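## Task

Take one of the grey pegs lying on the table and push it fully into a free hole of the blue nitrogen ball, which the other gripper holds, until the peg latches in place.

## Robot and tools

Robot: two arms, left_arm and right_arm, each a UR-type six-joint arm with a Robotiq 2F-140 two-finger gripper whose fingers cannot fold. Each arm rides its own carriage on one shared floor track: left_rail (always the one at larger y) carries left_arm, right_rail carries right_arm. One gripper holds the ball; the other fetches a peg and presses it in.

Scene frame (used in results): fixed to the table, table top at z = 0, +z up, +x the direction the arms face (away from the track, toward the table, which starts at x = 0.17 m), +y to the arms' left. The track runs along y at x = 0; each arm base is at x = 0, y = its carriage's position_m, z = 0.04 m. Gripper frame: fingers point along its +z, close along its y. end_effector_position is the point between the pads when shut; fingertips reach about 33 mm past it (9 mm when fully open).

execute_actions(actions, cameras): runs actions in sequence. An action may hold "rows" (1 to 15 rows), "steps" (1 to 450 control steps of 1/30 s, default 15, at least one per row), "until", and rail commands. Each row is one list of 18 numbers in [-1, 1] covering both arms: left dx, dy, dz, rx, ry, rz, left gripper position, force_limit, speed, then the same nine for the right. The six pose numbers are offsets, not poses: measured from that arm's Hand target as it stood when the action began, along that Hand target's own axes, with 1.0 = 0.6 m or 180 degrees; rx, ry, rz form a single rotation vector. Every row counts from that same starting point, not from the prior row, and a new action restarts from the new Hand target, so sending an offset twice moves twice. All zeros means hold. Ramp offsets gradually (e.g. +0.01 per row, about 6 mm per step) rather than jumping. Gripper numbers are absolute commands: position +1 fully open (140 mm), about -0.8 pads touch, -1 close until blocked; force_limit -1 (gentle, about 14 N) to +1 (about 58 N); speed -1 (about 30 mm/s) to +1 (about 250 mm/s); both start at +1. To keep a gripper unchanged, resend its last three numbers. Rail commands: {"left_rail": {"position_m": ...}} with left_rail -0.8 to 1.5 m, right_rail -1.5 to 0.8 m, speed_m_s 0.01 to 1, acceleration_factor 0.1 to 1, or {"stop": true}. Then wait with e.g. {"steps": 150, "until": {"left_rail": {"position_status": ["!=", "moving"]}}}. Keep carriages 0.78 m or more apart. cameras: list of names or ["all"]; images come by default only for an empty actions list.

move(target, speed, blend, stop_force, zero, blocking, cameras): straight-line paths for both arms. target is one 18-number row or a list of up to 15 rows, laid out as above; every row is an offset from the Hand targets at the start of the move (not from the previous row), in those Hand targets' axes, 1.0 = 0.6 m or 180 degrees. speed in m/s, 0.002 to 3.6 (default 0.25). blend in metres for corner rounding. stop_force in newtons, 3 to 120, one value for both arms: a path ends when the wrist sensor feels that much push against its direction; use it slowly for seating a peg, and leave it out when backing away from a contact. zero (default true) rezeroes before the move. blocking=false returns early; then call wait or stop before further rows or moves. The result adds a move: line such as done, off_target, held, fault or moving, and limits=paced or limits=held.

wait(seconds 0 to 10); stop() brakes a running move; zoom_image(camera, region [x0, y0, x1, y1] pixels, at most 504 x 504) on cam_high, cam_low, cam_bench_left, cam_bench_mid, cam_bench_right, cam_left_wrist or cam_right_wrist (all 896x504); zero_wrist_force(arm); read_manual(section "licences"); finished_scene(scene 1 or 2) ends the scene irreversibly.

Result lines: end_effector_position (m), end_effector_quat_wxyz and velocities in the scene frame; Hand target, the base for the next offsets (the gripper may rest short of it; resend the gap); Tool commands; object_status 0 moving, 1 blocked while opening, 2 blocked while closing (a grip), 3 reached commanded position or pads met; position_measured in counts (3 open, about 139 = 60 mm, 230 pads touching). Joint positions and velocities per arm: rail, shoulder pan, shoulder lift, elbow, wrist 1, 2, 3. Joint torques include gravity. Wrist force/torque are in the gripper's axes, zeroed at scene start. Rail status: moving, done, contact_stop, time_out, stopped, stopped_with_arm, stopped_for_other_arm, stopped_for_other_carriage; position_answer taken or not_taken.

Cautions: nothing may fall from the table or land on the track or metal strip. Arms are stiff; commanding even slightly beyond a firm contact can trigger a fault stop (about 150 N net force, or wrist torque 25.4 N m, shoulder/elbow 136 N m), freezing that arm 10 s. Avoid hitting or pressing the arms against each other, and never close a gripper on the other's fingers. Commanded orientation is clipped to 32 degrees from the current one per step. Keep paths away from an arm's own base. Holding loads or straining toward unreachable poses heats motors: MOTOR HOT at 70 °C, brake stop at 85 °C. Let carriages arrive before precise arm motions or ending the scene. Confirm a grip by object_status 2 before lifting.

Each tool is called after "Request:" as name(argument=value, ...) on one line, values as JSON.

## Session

Request:
execute_actions(actions=[])

Scene clock: 0.00 s.
left_arm: end_effector_position=(+0.3223, +0.0342, +0.1383) position_measured=198 object_status=3 end_effector_quat_wxyz=(+0.407, +0.588, -0.538, +0.446) | right_arm: end_effector_position=(+0.3456, -0.3643, +0.5800) position_measured=3 object_status=3 end_effector_quat_wxyz=(+0.000, +0.000, +1.000, +0.000)
Joint positions: left_arm=[0.446 -0.802 -0.844 2.49 -4.44 -2.22 -2.926] | right_arm=[-0.392 -0.316 -1.725 0.971 -0.816 -1.571 -0.316]
Joint velocities: within noise
Joint torques (N m): no reading
Motor temperatures (°C): left_arm=[30 30 33 42 34 43] | right_arm=[33 33 31 39 34 40]
Wrist force (N): no reading
Wrist torque (N m): no reading
Wrist force, peak (N): no reading
Hand target: left_arm +0.3223, +0.0342, +0.1383; +0.407, +0.588, -0.538, +0.446 | right_arm +0.3456, -0.3643, +0.5800; +0.000, +0.000, +1.000, +0.000
Tool commands: left_gripper/position=-0.545098 left_gripper/force_limit=+1.0 left_gripper/speed=+1.0 right_gripper/position=+1.0 right_gripper/force_limit=+1.0 right_gripper/speed=+1.0
left_rail: position_m=0.446 position_status=done
right_rail: position_m=-0.392 position_status=done

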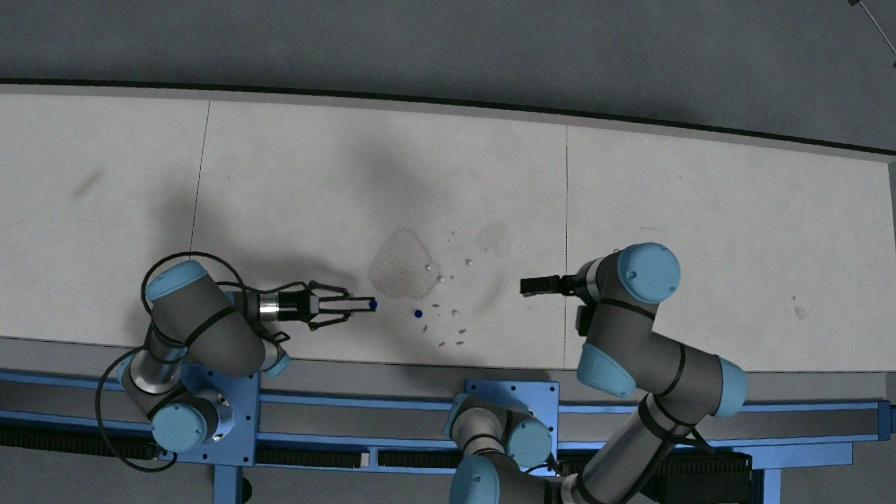

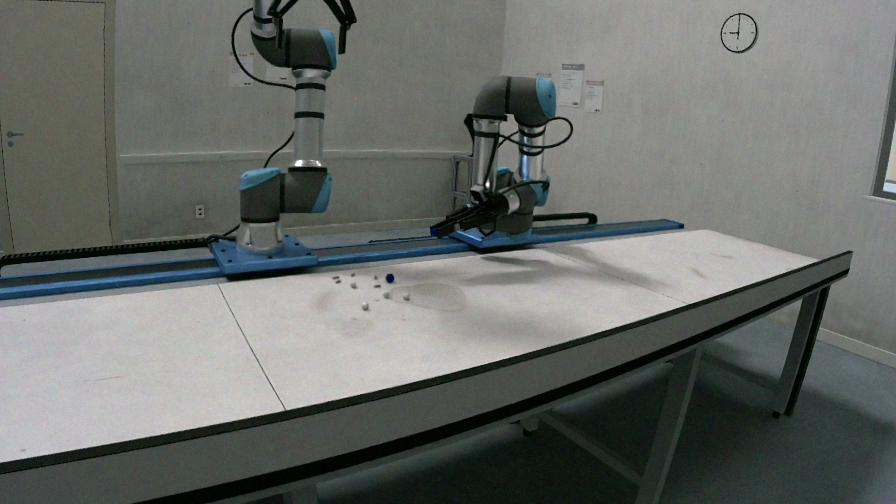

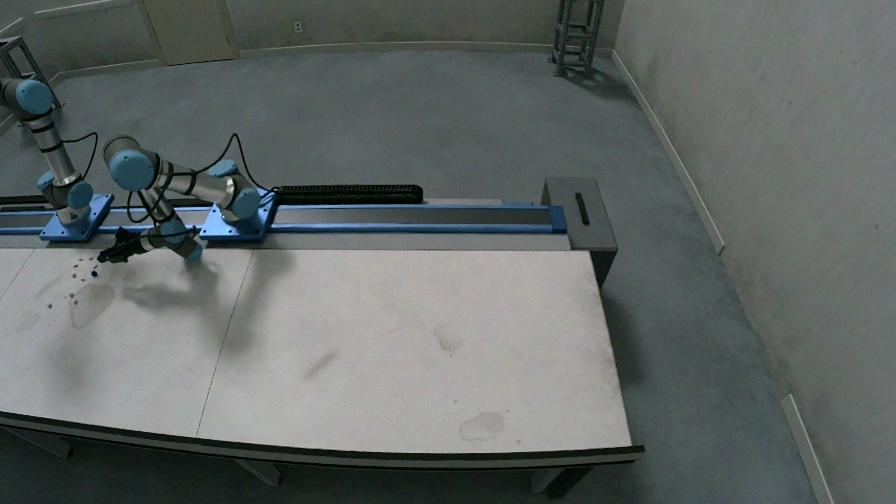

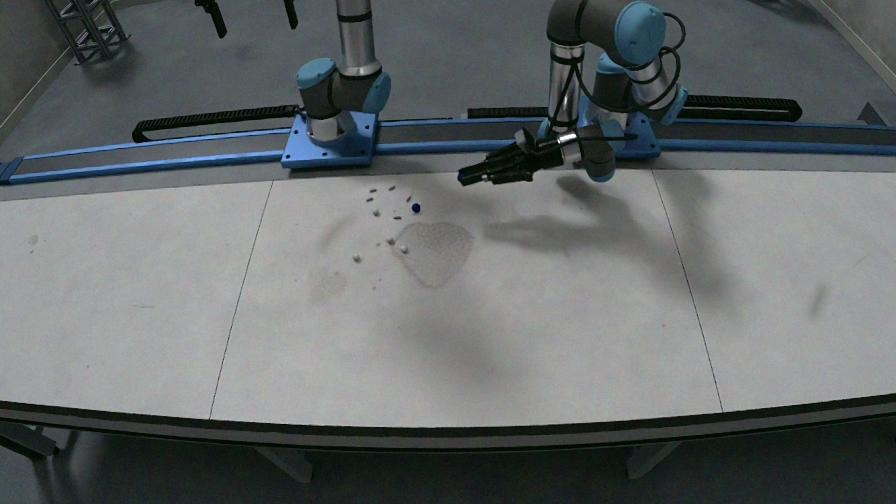

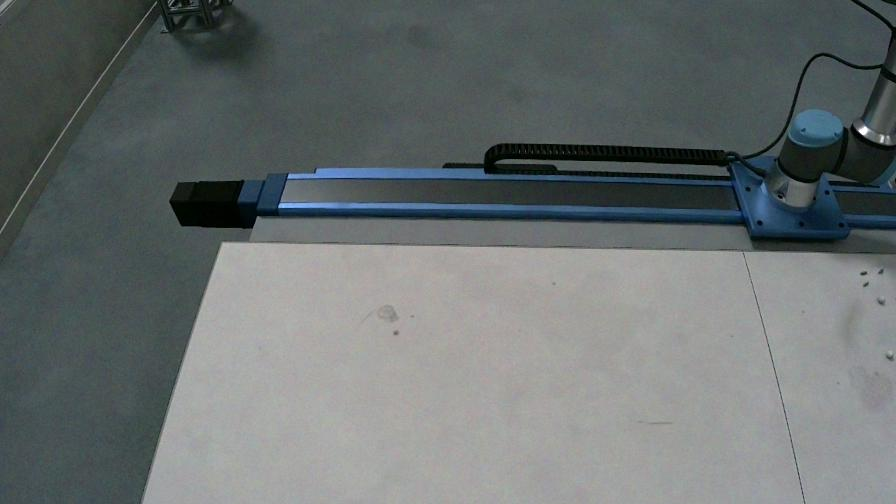

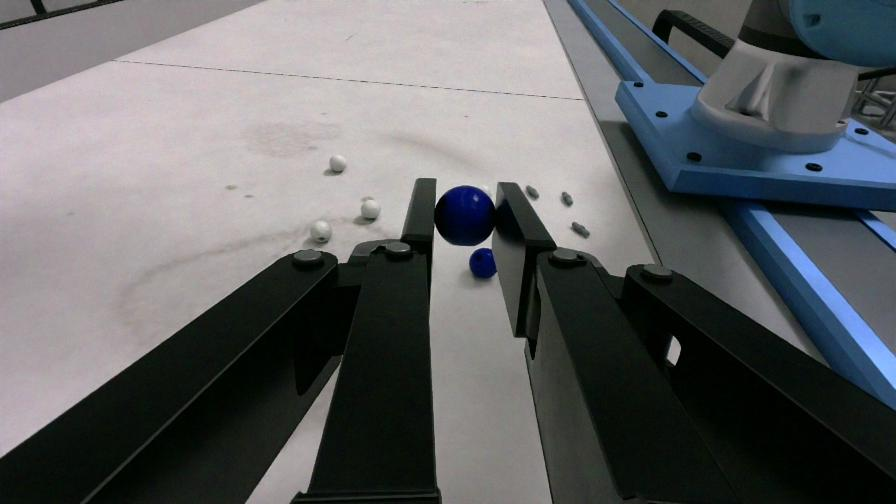

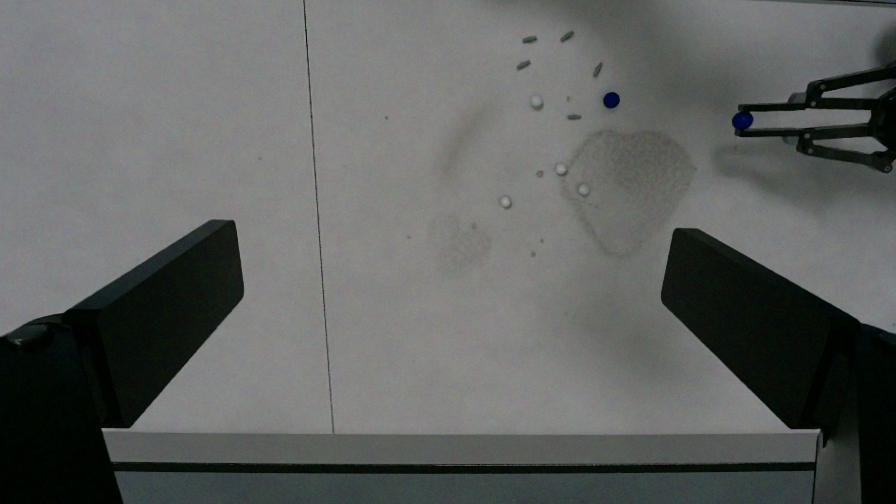

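Request:
zoom_image(camera="cam_left_wrist", region=[400, 160, 540, 290])

Request:
zoom_image(camera="cam_right_wrist", region=[480, 10, 780, 160])

Scaled by 3.600 from the camera's 896x504 image, which has a finer 1280x720 frame.

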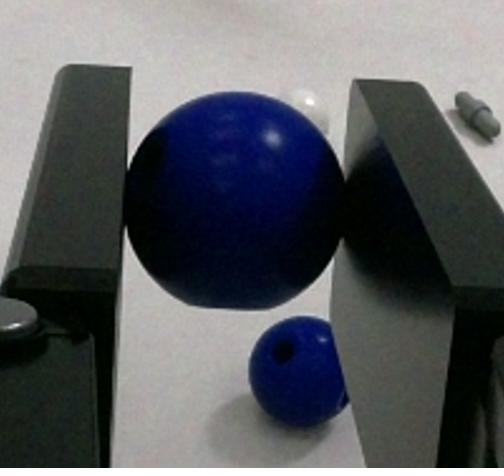

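Scaled by 1.680 from the camera's 896x504 image, which has a finer 1280x720 frame.

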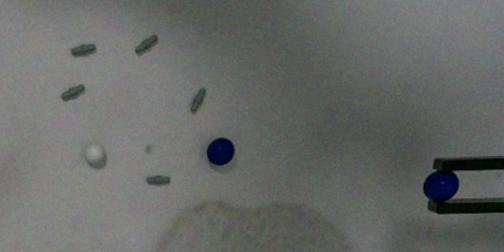

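Request:
move(target=[0,0,0,0,0,0,-0.545098,1,1,0.143,0.357,0.533,-0.278,0,0,-0.3,1,0], speed=0.4, cameras=["cam_right_wrist"])

Scene clock: 22.80 s.
left_arm: end_effector_position=(+0.3223, +0.0342, +0.1383) position_measured=198 object_status=3 end_effector_quat_wxyz=(+0.407, +0.588, -0.538, +0.446) | right_arm: end_effector_position=(+0.2598, -0.1502, +0.2603) position_measured=167 object_status=3 end_effector_quat_wxyz=(+0.000, +0.000, +0.906, +0.423)
Joint positions: left_arm=[0.446 -0.802 -0.844 2.49 -4.44 -2.22 -2.926] | right_arm=[-0.392 -0.527 -2.209 2.292 -1.112 -0.847 -0.737]
Joint torques (N m): left_arm=[-3.14 -31.14 0.7 -3.04 0.65 0.86] | right_arm=[7.01 17.02 -14.01 -4.24 3.17 2.51]
Wrist force (N): left_arm=[-0.1 0.1 -0.2] | right_arm=[-1.2 2.0 1.6]
Wrist torque (N m): left_arm=[0.02 0.01 0.00] | right_arm=[0.10 0.14 0.18]
Wrist force, peak (N): left_arm=[0.1 0.1 0.4] | right_arm=[-0.3 1.0 3.2]
Hand target: left_arm +0.3223, +0.0342, +0.1383; +0.407, +0.588, -0.538, +0.446 | right_arm +0.2598, -0.1501, +0.2602; +0.000, +0.000, +0.906, +0.423
Off the commanded pose: left_arm 0.000 m, 0 deg | right_arm 0.000 m, 0 deg.
left_rail: position_m=0.446 position_status=done
right_rail: position_m=-0.392 position_status=done
move: done
Images, in order (width x height): cam_right_wrist 896x504.

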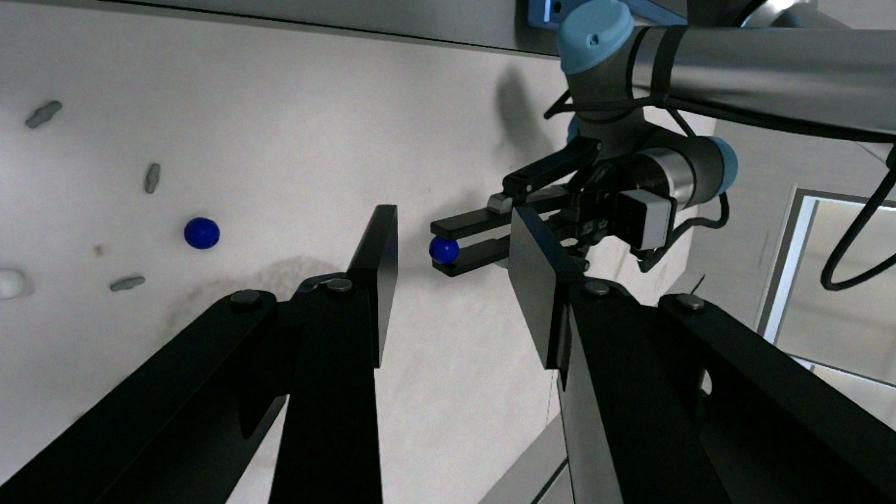

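Request:
zoom_image(camera="cam_right_wrist", region=[410, 210, 490, 290])

Scaled by 6.300 from the camera's 896x504 image, which has a finer 1280x720 frame.

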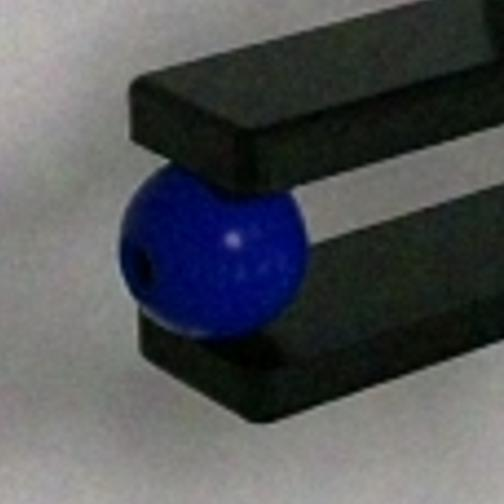

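Request:
move(target=[0,0,0,0,0,0,-0.545098,1,1,-0.117,-0.112,0.022,0.217,-0.217,0.465,-0.3,1,0], speed=0.5, cameras=["cam_right_wrist"])

Scene clock: 43.07 s.
left_arm: end_effector_position=(+0.3223, +0.0342, +0.1383) position_measured=198 object_status=3 end_effector_quat_wxyz=(+0.407, +0.588, -0.538, +0.446) | right_arm: end_effector_position=(+0.3300, -0.1831, +0.2002) position_measured=167 object_status=3 end_effector_quat_wxyz=(+0.000, +0.707, +0.707, +0.000)
Joint positions: left_arm=[0.446 -0.802 -0.844 2.49 -4.44 -2.22 -2.926] | right_arm=[-0.392 0.214 -1.837 2.098 -1.832 -1.57 1.785]
Joint torques (N m): left_arm=[-5.41 -32.82 2.09 -3.57 1.19 1.19] | right_arm=[7.22 -2.73 -32.77 -0.32 -2.09 2.76]
Wrist force (N): left_arm=[0.0 0.0 0.1] | right_arm=[-0.2 -0.5 0.2]
Wrist torque (N m): left_arm=[0.00 0.00 0.00] | right_arm=[-0.10 0.03 -0.08]
Wrist force, peak (N): left_arm=[0.0 0.2 0.3] | right_arm=[-1.1 2.2 2.0]
Hand target: left_arm +0.3223, +0.0342, +0.1383; +0.407, +0.588, -0.538, +0.446 | right_arm +0.3300, -0.1831, +0.2002; +0.000, +0.707, +0.707, +0.000
Off the commanded pose: left_arm 0.000 m, 0 deg | right_arm 0.000 m, 0 deg.
left_rail: position_m=0.446 position_status=done
right_rail: position_m=-0.392 position_status=done
move: done
Images, in order (width x height): cam_right_wrist 896x504.

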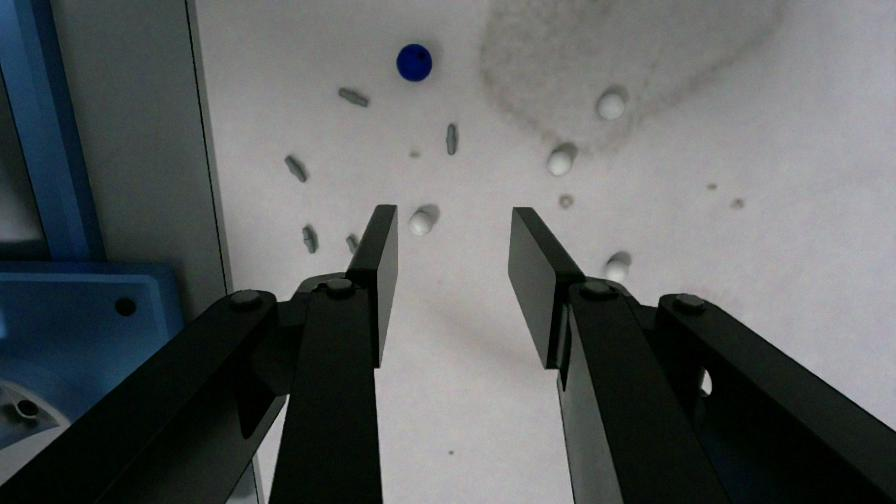

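Request:
move(target=[0,0,0,0,0,0,-0.545098,1,1,0.0067,0,0.208,0,0,0,-0.3,1,0], speed=0.3, cameras=["cam_right_wrist"])

Request:
zoom_image(camera="cam_right_wrist", region=[350, 40, 550, 240])

Scene clock: 51.33 s.
left_arm: end_effector_position=(+0.3223, +0.0342, +0.1383) position_measured=198 object_status=3 end_effector_quat_wxyz=(+0.407, +0.588, -0.538, +0.446) | right_arm: end_effector_position=(+0.3300, -0.1791, +0.0755) position_measured=167 object_status=3 end_effector_quat_wxyz=(+0.000, +0.707, +0.707, +0.000)
Joint positions: left_arm=[0.446 -0.802 -0.844 2.49 -4.44 -2.22 -2.926] | right_arm=[-0.392 0.225 -1.669 2.324 -2.226 -1.571 1.796]
Joint torques (N m): left_arm=[-5.17 -33.82 3.33 -3.64 1.32 1.15] | right_arm=[8.3 -6.55 -12.19 -5.82 -2.03 2.53]
Wrist force (N): left_arm=[0.2 0.0 0.1] | right_arm=[-0.1 -0.4 0.3]
Wrist torque (N m): left_arm=[0.00 -0.04 0.00] | right_arm=[-0.07 0.01 -0.06]
Wrist force, peak (N): left_arm=[0.2 -0.3 0.3] | right_arm=[-0.2 0.1 -1.6]
Hand target: left_arm +0.3223, +0.0342, +0.1383; +0.407, +0.588, -0.538, +0.446 | right_arm +0.3300, -0.1791, +0.0754; +0.000, +0.707, +0.707, +0.000
Off the commanded pose: left_arm 0.000 m, 0 deg | right_arm 0.000 m, 0 deg.
left_rail: position_m=0.446 position_status=done
right_rail: position_m=-0.392 position_status=done
move: done
Images, in order (width x height): cam_right_wrist 896x504.

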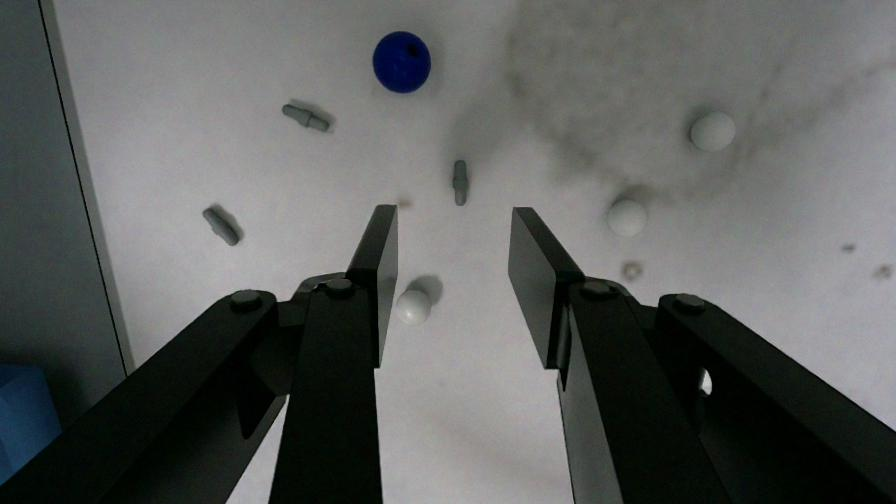

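Scaled by 2.520 from the camera's 896x504 image, which has a finer 1280x720 frame.

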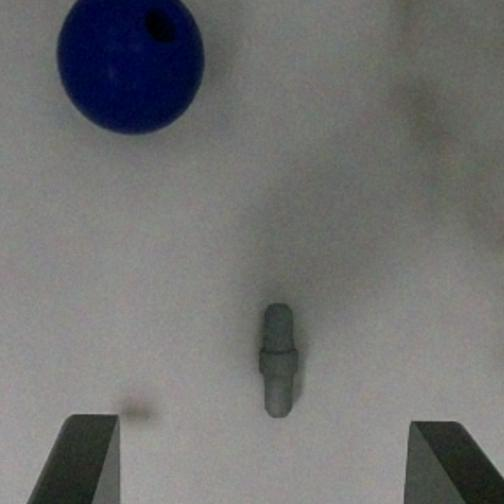

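Request:
move(target=[0,0,0,0,0,0,-0.545098,1,1,0,0.006,0.048,0,0,0,-0.3,1,0], speed=0.15, cameras=["cam_right_wrist"])

Request:
zoom_image(camera="cam_right_wrist", region=[370, 130, 540, 300])

Scene clock: 57.33 s.
left_arm: end_effector_position=(+0.3223, +0.0342, +0.1383) position_measured=198 object_status=3 end_effector_quat_wxyz=(+0.407, +0.588, -0.538, +0.446) | right_arm: end_effector_position=(+0.3336, -0.1791, +0.0467) position_measured=167 object_status=3 end_effector_quat_wxyz=(+0.000, +0.707, +0.707, +0.000)
Joint positions: left_arm=[0.446 -0.802 -0.844 2.49 -4.44 -2.22 -2.926] | right_arm=[-0.392 0.223 -1.6 2.357 -2.328 -1.571 1.794]
Joint torques (N m): left_arm=[-5.24 -34.42 4.66 -3.4 1.4 1.23] | right_arm=[-7.18 -7.38 -10.7 -5.75 -1.07 -2.7]
Wrist force (N): left_arm=[0.1 0.1 0.2] | right_arm=[-0.3 -0.1 0.1]
Wrist torque (N m): left_arm=[0.03 -0.01 0.00] | right_arm=[-0.01 0.05 0.07]
Wrist force, peak (N): left_arm=[-0.2 0.1 0.3] | right_arm=[-0.6 0.0 0.8]
Hand target: left_arm +0.3223, +0.0342, +0.1383; +0.407, +0.588, -0.538, +0.446 | right_arm +0.3336, -0.1791, +0.0466; +0.000, +0.707, +0.707, +0.000
Off the commanded pose: left_arm 0.000 m, 0 deg | right_arm 0.000 m, 0 deg.
left_rail: position_m=0.446 position_status=done
right_rail: position_m=-0.392 position_status=done
move: done
Images, in order (width x height): cam_right_wrist 896x504.

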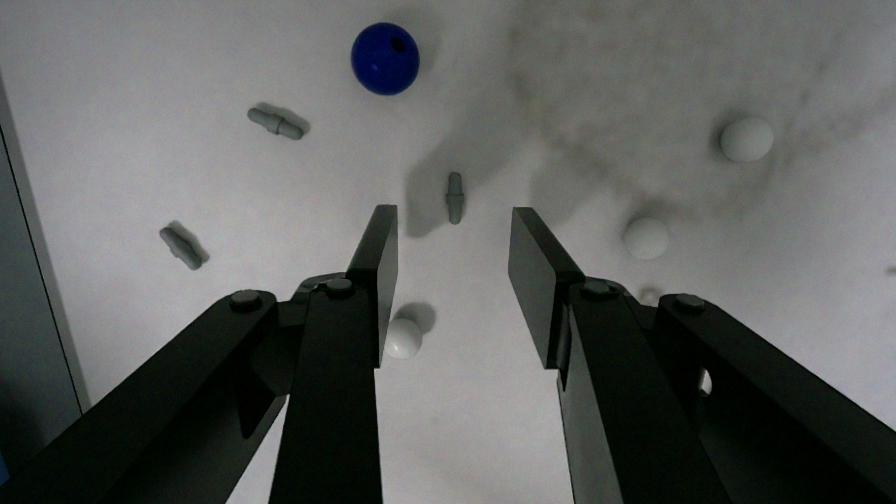

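Scaled by 2.965 from the camera's 896x504 image, which has a finer 1280x720 frame.

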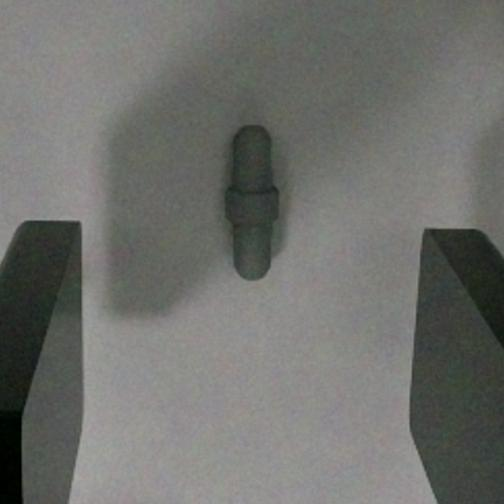

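Request:
move(target=[0,0,0,0,0,0,-0.545098,1,1,-0.0058,0.0003,0.02,0,0,0,-0.3,1,0], speed=0.1, cameras=["cam_right_wrist"])

Request:
zoom_image(camera="cam_right_wrist", region=[370, 130, 540, 300])

Scene clock: 61.73 s.
left_arm: end_effector_position=(+0.3223, +0.0342, +0.1383) position_measured=198 object_status=3 end_effector_quat_wxyz=(+0.407, +0.588, -0.538, +0.446) | right_arm: end_effector_position=(+0.3338, -0.1825, +0.0347) position_measured=167 object_status=3 end_effector_quat_wxyz=(+0.000, +0.707, +0.707, +0.000)
Joint positions: left_arm=[0.446 -0.802 -0.844 2.49 -4.44 -2.22 -2.926] | right_arm=[-0.392 0.214 -1.576 2.377 -2.372 -1.571 1.785]
Joint torques (N m): left_arm=[-5.12 -35.48 4.78 -3.58 1.22 1.31] | right_arm=[-7.37 -9.6 -10.52 -5.6 -2.19 -2.72]
Wrist force (N): left_arm=[0.1 0.0 0.0] | right_arm=[-0.1 -0.1 0.1]
Wrist torque (N m): left_arm=[0.01 -0.02 0.00] | right_arm=[-0.03 0.01 0.07]
Wrist force, peak (N): left_arm=[0.2 0.2 0.3] | right_arm=[-0.3 -0.3 0.5]
Hand target: left_arm +0.3223, +0.0342, +0.1383; +0.407, +0.588, -0.538, +0.446 | right_arm +0.3338, -0.1826, +0.0346; +0.000, +0.707, +0.707, +0.000
Off the commanded pose: left_arm 0.000 m, 0 deg | right_arm 0.000 m, 0 deg.
left_rail: position_m=0.446 position_status=done
right_rail: position_m=-0.392 position_status=done
move: done
Images, in order (width x height): cam_right_wrist 896x504.

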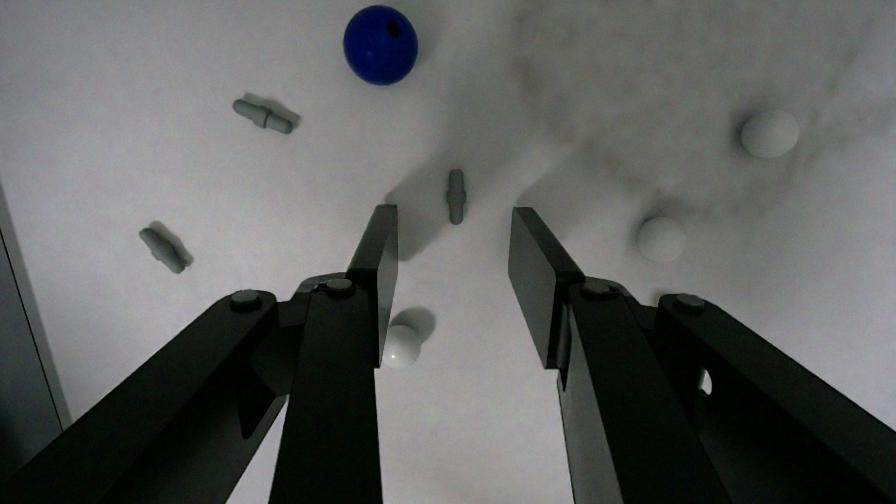

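Scaled by 2.965 from the camera's 896x504 image, which has a finer 1280x720 frame.

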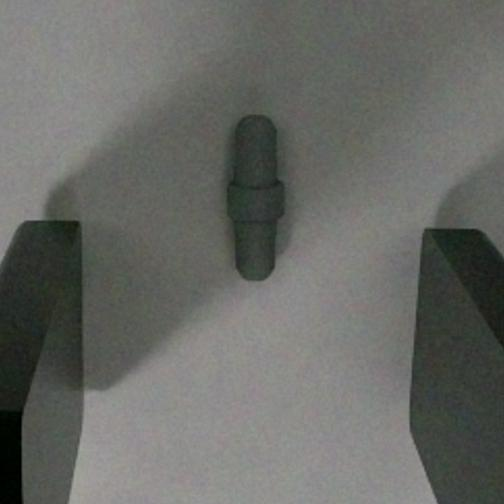

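Request:
move(target=[0,0,0,0,0,0,-0.545098,1,1,-0.0012,0.0003,0.0095,0,0,0,-0.3,1,0], speed=0.008, stop_force=4, cameras=["cam_right_wrist"])

Request:
zoom_image(camera="cam_right_wrist", region=[370, 130, 540, 300])

Scene clock: 65.83 s.
left_arm: end_effector_position=(+0.3223, +0.0342, +0.1383) position_measured=198 object_status=3 end_effector_quat_wxyz=(+0.407, +0.588, -0.538, +0.446) | right_arm: end_effector_position=(+0.3339, -0.1830, +0.0312) position_measured=167 object_status=3 end_effector_quat_wxyz=(+0.000, +0.707, +0.707, +0.000)
Joint positions: left_arm=[0.446 -0.802 -0.844 2.49 -4.44 -2.22 -2.926] | right_arm=[-0.392 0.213 -1.567 2.382 -2.385 -1.571 1.783]
Joint torques (N m): left_arm=[-5.81 -35.64 6.06 -3.61 1.3 1.34] | right_arm=[3.58 -27.2 -23.19 0.12 -1.39 2.1]
Wrist force (N): left_arm=[0.0 0.1 0.0] | right_arm=[0.9 -2.2 -10.2]
Wrist torque (N m): left_arm=[0.03 0.01 0.00] | right_arm=[0.27 0.03 0.09]
Wrist force, peak (N): left_arm=[0.1 -0.2 0.3] | right_arm=[-2.4 -10.1 -41.9]
Hand target: left_arm +0.3223, +0.0342, +0.1383; +0.407, +0.588, -0.538, +0.446 | right_arm +0.3339, -0.1830, +0.0312; +0.000, +0.707, +0.707, +0.000 (not the last commanded pose)
Off the commanded pose: left_arm 0.000 m, 0 deg | right_arm 0.002 m, 0 deg.
left_rail: position_m=0.446 position_status=done
right_rail: position_m=-0.392 position_status=done
move: contact (right_arm)
Images, in order (width x height): cam_right_wrist 896x504.

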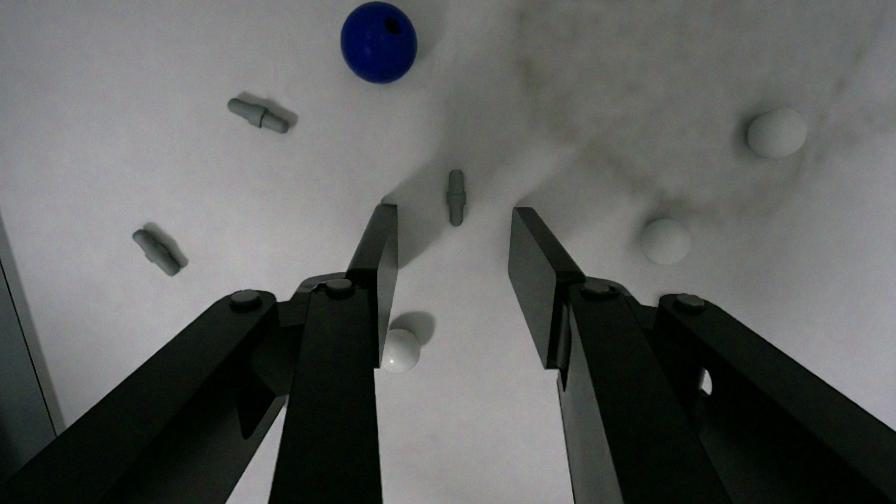

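Scaled by 2.965 from the camera's 896x504 image, which has a finer 1280x720 frame.

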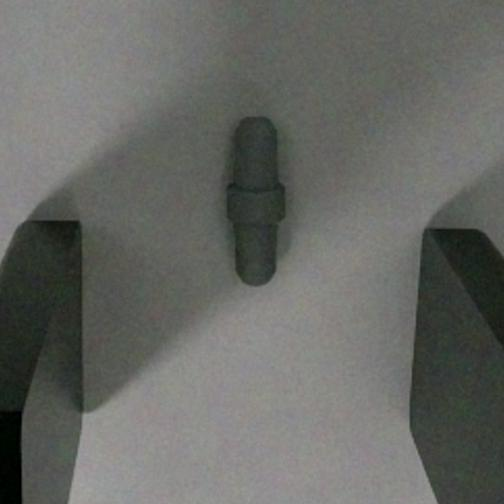

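Request:
execute_actions(actions=[{"rows":[[0,0,0,0,0,0,-0.545098,1,1,-0.0006,0,-0.002,0,0,0,-0.3,1,0]],"steps":20},{"rows":[[0,0,0,0,0,0,-0.545098,1,1,0,0,0,0,0,0,-1,1,-1]],"steps":75}], cameras=["cam_right_wrist"])

Request:
zoom_image(camera="cam_right_wrist", region=[370, 130, 540, 300])

Scene clock: 76.73 s.
left_arm: end_effector_position=(+0.3223, +0.0342, +0.1383) position_measured=198 object_status=3 end_effector_quat_wxyz=(+0.407, +0.588, -0.538, +0.446) | right_arm: end_effector_position=(+0.3338, -0.1834, +0.0324) position_measured=214 object_status=2 end_effector_quat_wxyz=(+0.000, +0.707, +0.707, +0.000)
Joint positions: left_arm=[0.446 -0.802 -0.844 2.49 -4.44 -2.22 -2.926] | right_arm=[-0.392 0.212 -1.571 2.381 -2.38 -1.571 1.782]
Joint torques (N m): left_arm=[-5.38 -36.84 6.95 -3.54 1.26 1.38] | right_arm=[-12.87 22.97 -21.92 -17.93 -4.19 -1.8]
Wrist force (N): left_arm=[-0.1 0.1 0.3] | right_arm=[-8.8 -75.6 -121.1]
Wrist torque (N m): left_arm=[0.03 0.02 0.00] | right_arm=[3.38 -0.20 0.02]
Wrist force, peak (N): left_arm=[0.0 0.0 0.4] | right_arm=[-8.8 -75.6 -121.1]
Hand target: left_arm +0.3223, +0.0342, +0.1383; +0.407, +0.588, -0.538, +0.446 | right_arm +0.3339, -0.1834, +0.0324; +0.000, +0.707, +0.707, +0.000
Off the commanded pose: left_arm 0.000 m, 0 deg | right_arm 0.000 m, 0 deg.
left_rail: position_m=0.446 position_status=done
right_rail: position_m=-0.392 position_status=done
Images, in order (width x height): cam_right_wrist 896x504.

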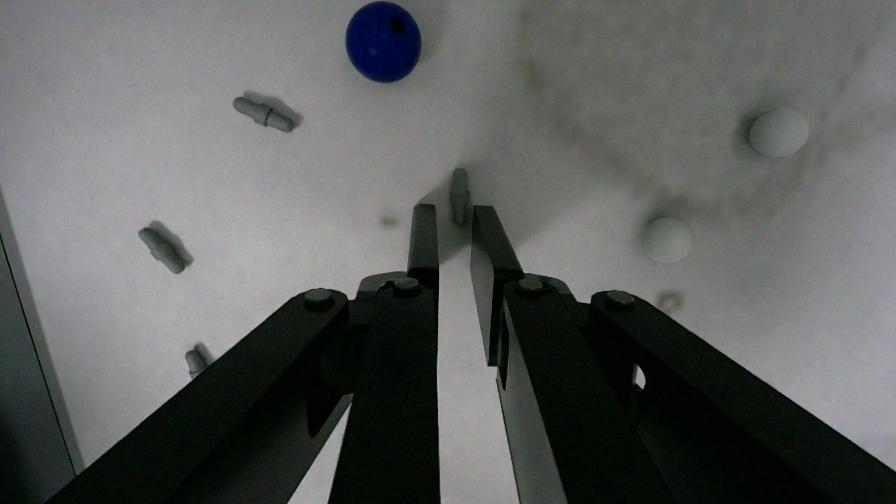

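Scaled by 2.965 from the camera's 896x504 image, which has a finer 1280x720 frame.

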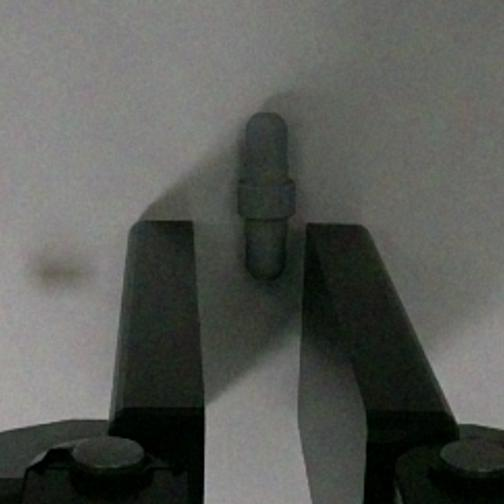

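Request:
execute_actions(actions=[{"rows":[[0,0,0,0,0,0,-0.545098,1,1,0,0,-0.0025,0,0,0,-1,1,-1]],"steps":15},{"rows":[[0,0,0,0,0,0,-0.545098,1,1,0,0,0,0,0,0,-0.3,1,-1]],"steps":30}], cameras=["cam_right_wrist"])

Request:
zoom_image(camera="cam_right_wrist", region=[370, 130, 540, 300])

Scene clock: 83.07 s.
left_arm: end_effector_position=(+0.3223, +0.0342, +0.1383) position_measured=198 object_status=3 end_effector_quat_wxyz=(+0.407, +0.588, -0.538, +0.446) | right_arm: end_effector_position=(+0.3339, -0.1834, +0.0339) position_measured=167 object_status=0 end_effector_quat_wxyz=(+0.000, +0.707, +0.707, +0.000)
Joint positions: left_arm=[0.446 -0.802 -0.844 2.49 -4.44 -2.22 -2.926] | right_arm=[-0.392 0.212 -1.575 2.379 -2.375 -1.571 1.782]
Joint torques (N m): left_arm=[-6.22 -37.93 8.09 -3.47 1.29 1.35] | right_arm=[7.98 -30.35 -25.64 -0.07 1.66 0.56]
Wrist force (N): left_arm=[0.0 0.0 0.1] | right_arm=[-1.8 -0.5 0.0]
Wrist torque (N m): left_arm=[0.00 0.00 0.00] | right_arm=[-0.12 0.36 0.07]
Wrist force, peak (N): left_arm=[0.1 0.0 0.4] | right_arm=[-8.8 -75.9 -121.8]
Hand target: left_arm +0.3223, +0.0342, +0.1383; +0.407, +0.588, -0.538, +0.446 | right_arm +0.3339, -0.1834, +0.0339; +0.000, +0.707, +0.707, +0.000
Off the commanded pose: left_arm 0.000 m, 0 deg | right_arm 0.000 m, 0 deg.
left_rail: position_m=0.446 position_status=done
right_rail: position_m=-0.392 position_status=done
Images, in order (width x height): cam_right_wrist 896x504.

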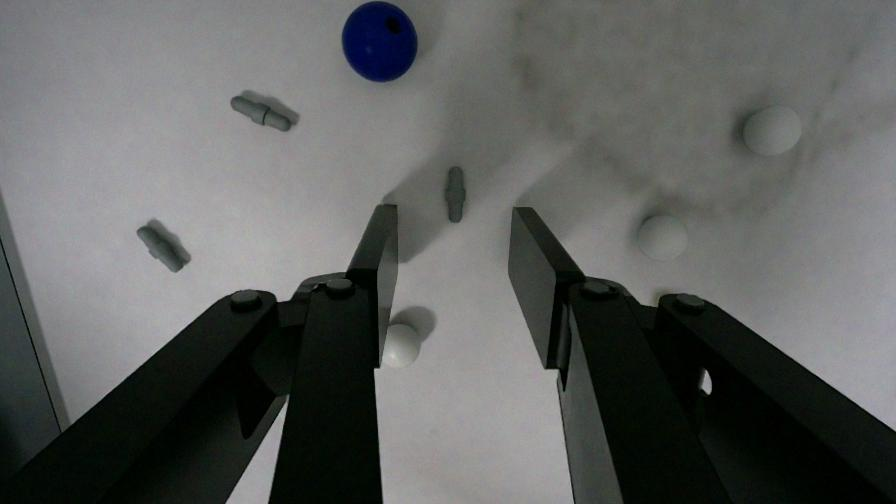

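Scaled by 2.965 from the camera's 896x504 image, which has a finer 1280x720 frame.

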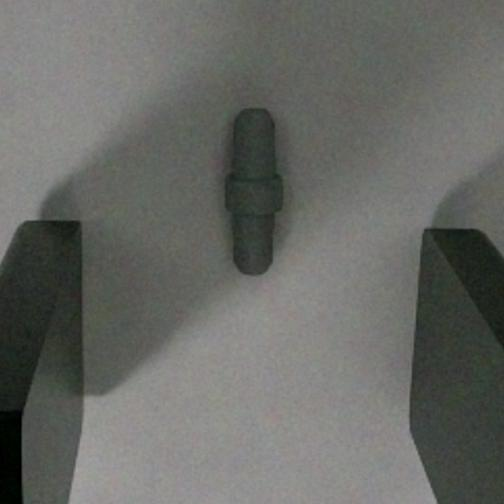

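Request:
move(target=[[0,0,0,0,0,0,-0.545098,1,1,0,0.0010,0,0,0,0,-0.65,1,-1],[0,0,0,0,0,0,-0.545098,1,1,0,0.0010,0,0,0,0,-0.65,1,-1]], speed=0.02)

Request:
move(target=[0,0,0,0,0,0,-0.545098,1,1,0,0,0.008,0,0,0,-0.65,1,-1], speed=0.004, stop_force=3, cameras=["cam_right_wrist"])

Request:
zoom_image(camera="cam_right_wrist", region=[370, 130, 540, 300])

Scene clock: 89.93 s.
left_arm: end_effector_position=(+0.3223, +0.0342, +0.1383) position_measured=198 object_status=3 end_effector_quat_wxyz=(+0.407, +0.588, -0.538, +0.446) | right_arm: end_effector_position=(+0.3345, -0.1834, +0.0339) position_measured=211 object_status=3 end_effector_quat_wxyz=(+0.000, +0.707, +0.707, +0.000)
Joint positions: left_arm=[0.446 -0.802 -0.844 2.49 -4.44 -2.22 -2.926] | right_arm=[-0.392 0.211 -1.573 2.378 -2.375 -1.571 1.782]
Joint torques (N m): left_arm=[-5.56 -37.31 8.76 -3.39 1.3 1.31] | right_arm=[-7.21 -8.02 -25.45 -0.75 1.68 -2.62]
Wrist force (N): left_arm=[0.1 0.2 0.2] | right_arm=[-1.7 -0.8 0.1]
Wrist torque (N m): left_arm=[0.03 -0.01 0.01] | right_arm=[-0.17 0.34 0.07]
Wrist force, peak (N): left_arm=[-0.3 0.0 0.3] | right_arm=[-2.1 -0.7 0.1]
Hand target: left_arm +0.3223, +0.0342, +0.1383; +0.407, +0.588, -0.538, +0.446 | right_arm +0.3345, -0.1834, +0.0339; +0.000, +0.707, +0.707, +0.000
Off the commanded pose: left_arm 0.000 m, 0 deg | right_arm 0.000 m, 0 deg.
left_rail: position_m=0.446 position_status=done
right_rail: position_m=-0.392 position_status=done
move: done

Scene clock: 91.60 s.
left_arm: end_effector_position=(+0.3223, +0.0342, +0.1383) position_measured=198 object_status=3 end_effector_quat_wxyz=(+0.407, +0.588, -0.538, +0.446) | right_arm: end_effector_position=(+0.3345, -0.1834, +0.0324) position_measured=211 object_status=3 end_effector_quat_wxyz=(+0.000, +0.707, +0.707, +0.000)
Joint positions: left_arm=[0.446 -0.802 -0.844 2.49 -4.44 -2.22 -2.926] | right_arm=[-0.392 0.211 -1.57 2.379 -2.381 -1.571 1.782]
Joint torques (N m): left_arm=[-5.27 -38.43 8.73 -3.51 1.41 1.27] | right_arm=[-7.37 -28.28 -23.58 0.05 1.67 -2.42]
Wrist force (N): left_arm=[0.0 0.0 0.3] | right_arm=[-2.2 -1.7 -6.9]
Wrist torque (N m): left_arm=[0.01 0.00 0.00] | right_arm=[0.00 0.35 0.06]
Wrist force, peak (N): left_arm=[-0.1 0.3 0.2] | right_arm=[-4.0 -6.6 -21.1]
Hand target: left_arm +0.3223, +0.0342, +0.1383; +0.407, +0.588, -0.538, +0.446 | right_arm +0.3345, -0.1834, +0.0324; +0.000, +0.707, +0.707, +0.000 (not the last commanded pose)
Off the commanded pose: left_arm 0.000 m, 0 deg | right_arm 0.003 m, 0 deg.
left_rail: position_m=0.446 position_status=done
right_rail: position_m=-0.392 position_status=done
move: contact (right_arm)
Images, in order (width x height): cam_right_wrist 896x504.

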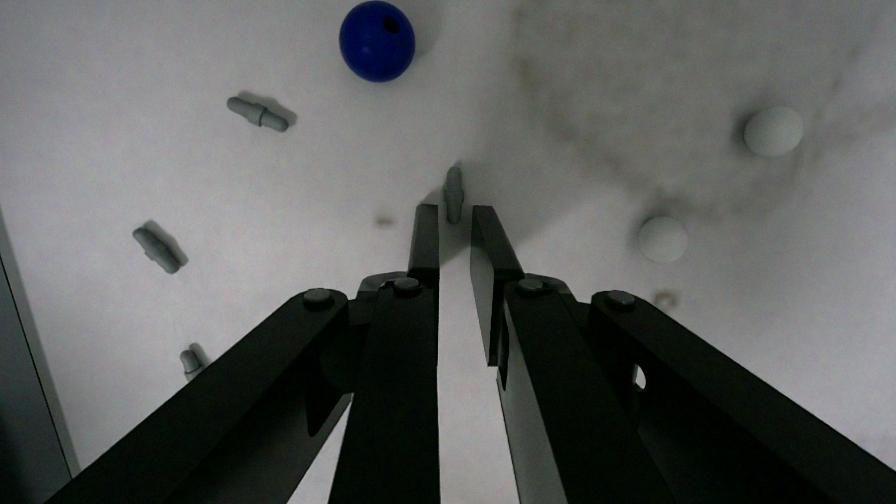

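Scaled by 2.965 from the camera's 896x504 image, which has a finer 1280x720 frame.

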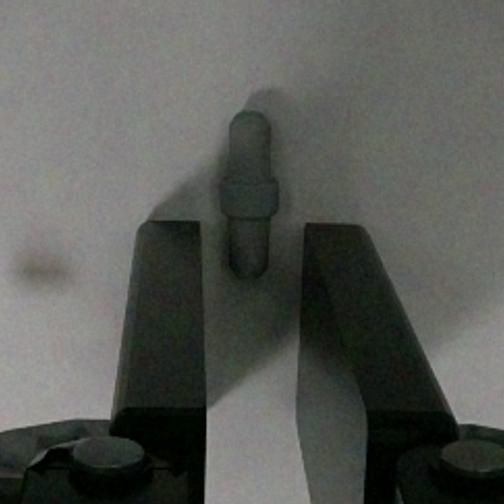

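Request:
execute_actions(actions=[{"rows":[[0,0,0,0,0,0,-0.545098,1,1,0,-0.0006,-0.0015,0,0,0,-0.65,1,-1]],"steps":15},{"rows":[[0,0,0,0,0,0,-0.545098,1,1,0,0,0,0,0,0,-1,1,-1]],"steps":45}], cameras=["cam_right_wrist"])

Request:
zoom_image(camera="cam_right_wrist", region=[370, 130, 540, 300])

Scene clock: 97.00 s.
left_arm: end_effector_position=(+0.3223, +0.0342, +0.1383) position_measured=198 object_status=3 end_effector_quat_wxyz=(+0.407, +0.588, -0.538, +0.446) | right_arm: end_effector_position=(+0.3342, -0.1834, +0.0333) position_measured=229 object_status=2 end_effector_quat_wxyz=(+0.000, +0.707, +0.707, +0.000)
Joint positions: left_arm=[0.446 -0.802 -0.844 2.49 -4.44 -2.22 -2.926] | right_arm=[-0.392 0.212 -1.573 2.379 -2.377 -1.571 1.782]
Joint torques (N m): left_arm=[-5.5 -37.55 8.81 -3.52 1.38 1.29] | right_arm=[8.44 -29.15 -24.15 0.06 1.7 2.52]
Wrist force (N): left_arm=[0.1 0.1 0.3] | right_arm=[-2.2 -0.6 -1.9]
Wrist torque (N m): left_arm=[0.03 -0.01 0.00] | right_arm=[-0.10 0.41 0.06]
Wrist force, peak (N): left_arm=[-0.1 0.1 0.5] | right_arm=[-2.3 -1.8 -6.9]
Hand target: left_arm +0.3223, +0.0342, +0.1383; +0.407, +0.588, -0.538, +0.446 | right_arm +0.3342, -0.1834, +0.0333; +0.000, +0.707, +0.707, +0.000
Off the commanded pose: left_arm 0.000 m, 0 deg | right_arm 0.000 m, 0 deg.
left_rail: position_m=0.446 position_status=done
right_rail: position_m=-0.392 position_status=done
Images, in order (width x height): cam_right_wrist 896x504.

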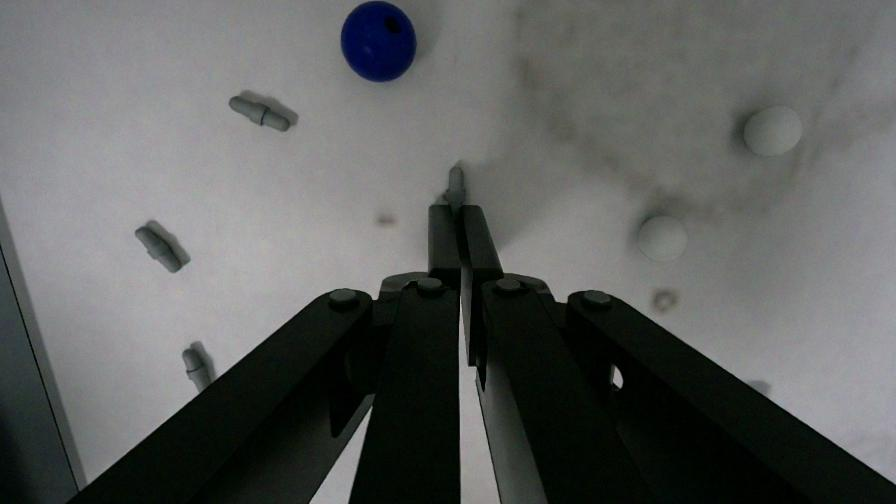

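Scaled by 2.965 from the camera's 896x504 image, which has a finer 1280x720 frame.

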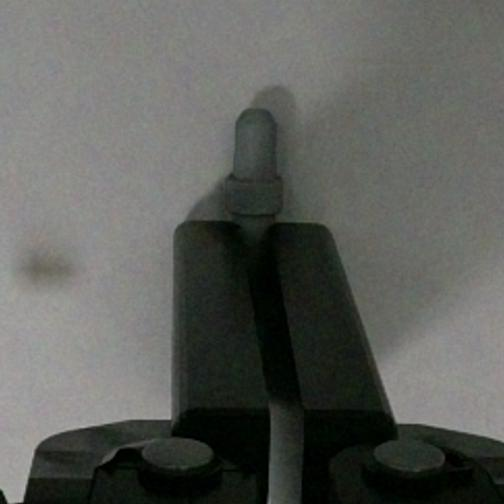

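Request:
move(target=[[0,0,0,0,0,0,-1,1,1,0,0,-0.211,0.002,0.04,-0.014,-1,1,-1],[0,0,0,0,0,0,-1,1,1,0.210,-0.0058,-0.184,0.0039,0.087,-0.0286,-1,1,-1]], speed=0.2, blend=[0.04,0], cameras=["cam_right_wrist","cam_left_wrist"])

Request:
zoom_image(camera="cam_right_wrist", region=[370, 40, 540, 240])

Request:
zoom_image(camera="cam_left_wrist", region=[380, 120, 550, 290])

Scene clock: 112.50 s.
left_arm: end_effector_position=(+0.3223, +0.0342, +0.1383) position_measured=201 object_status=2 end_effector_quat_wxyz=(+0.407, +0.588, -0.538, +0.446) | right_arm: end_effector_position=(+0.3306, -0.0576, +0.1438) position_measured=229 object_status=2 end_effector_quat_wxyz=(-0.101, +0.668, +0.732, +0.092)
Joint positions: left_arm=[0.446 -0.802 -0.844 2.49 -4.44 -2.22 -2.926] | right_arm=[-0.392 0.315 -1.676 2.176 -2.133 -1.304 1.803]
Joint torques (N m): left_arm=[-5.67 -37.73 9.48 -3.48 1.36 1.24] | right_arm=[7.32 -6.38 -29.66 -5.96 2.52 2.26]
Wrist force (N): left_arm=[0.0 -0.1 0.1] | right_arm=[-0.9 0.0 0.2]
Wrist torque (N m): left_arm=[-0.01 0.01 0.00] | right_arm=[0.01 0.26 -0.05]
Wrist force, peak (N): left_arm=[0.0 0.2 0.4] | right_arm=[-2.2 -1.0 -2.0]
Hand target: left_arm +0.3223, +0.0342, +0.1383; +0.407, +0.588, -0.538, +0.446 | right_arm +0.3306, -0.0574, +0.1437; -0.101, +0.668, +0.732, +0.092
Off the commanded pose: left_arm 0.000 m, 0 deg | right_arm 0.000 m, 0 deg.
left_rail: position_m=0.446 position_status=done
right_rail: position_m=-0.392 position_status=done
move: done; blend cut to 0 m at target 1
Images, in order (width x height): cam_left_wrist 896x504, cam_right_wrist 896x504.

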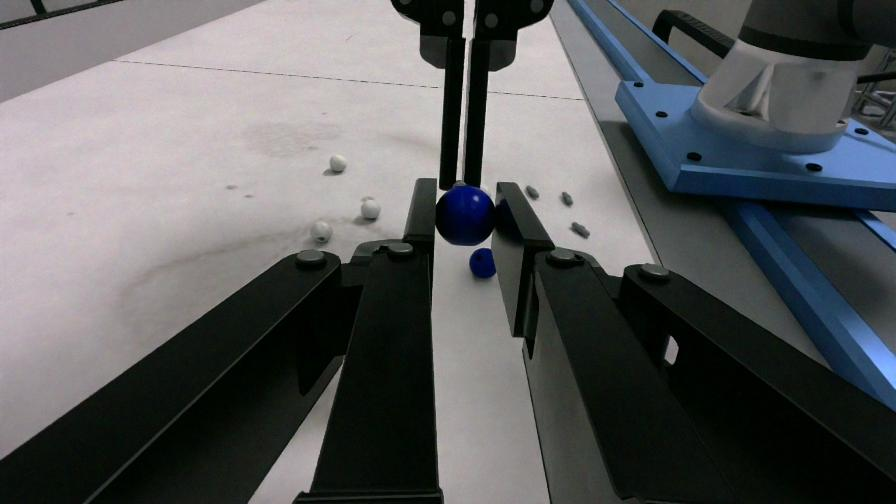

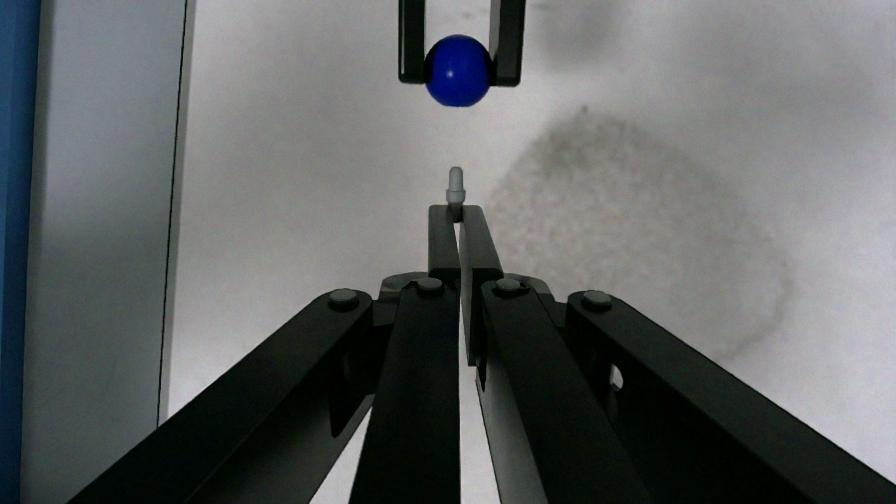

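Scaled by 2.520 from the camera's 896x504 image, which has a finer 1280x720 frame.

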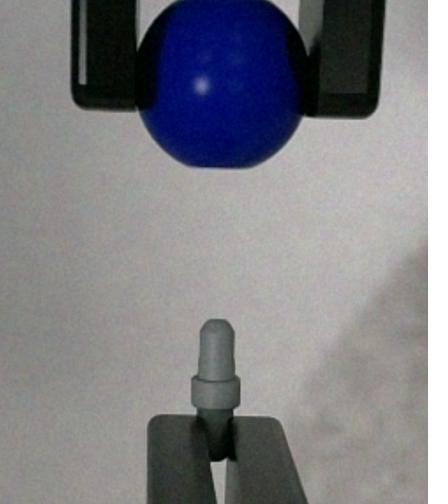

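Scaled by 2.965 from the camera's 896x504 image, which has a finer 1280x720 frame.

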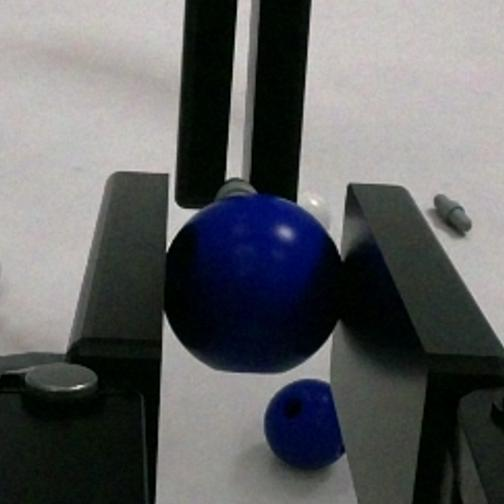

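Request:
zoom_image(camera="cam_left_wrist", region=[430, 160, 490, 220])

Scaled by 8.400 from the camera's 896x504 image, which has a finer 1280x720 frame.

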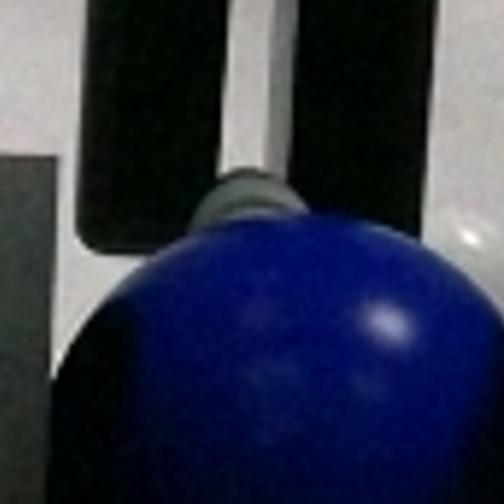

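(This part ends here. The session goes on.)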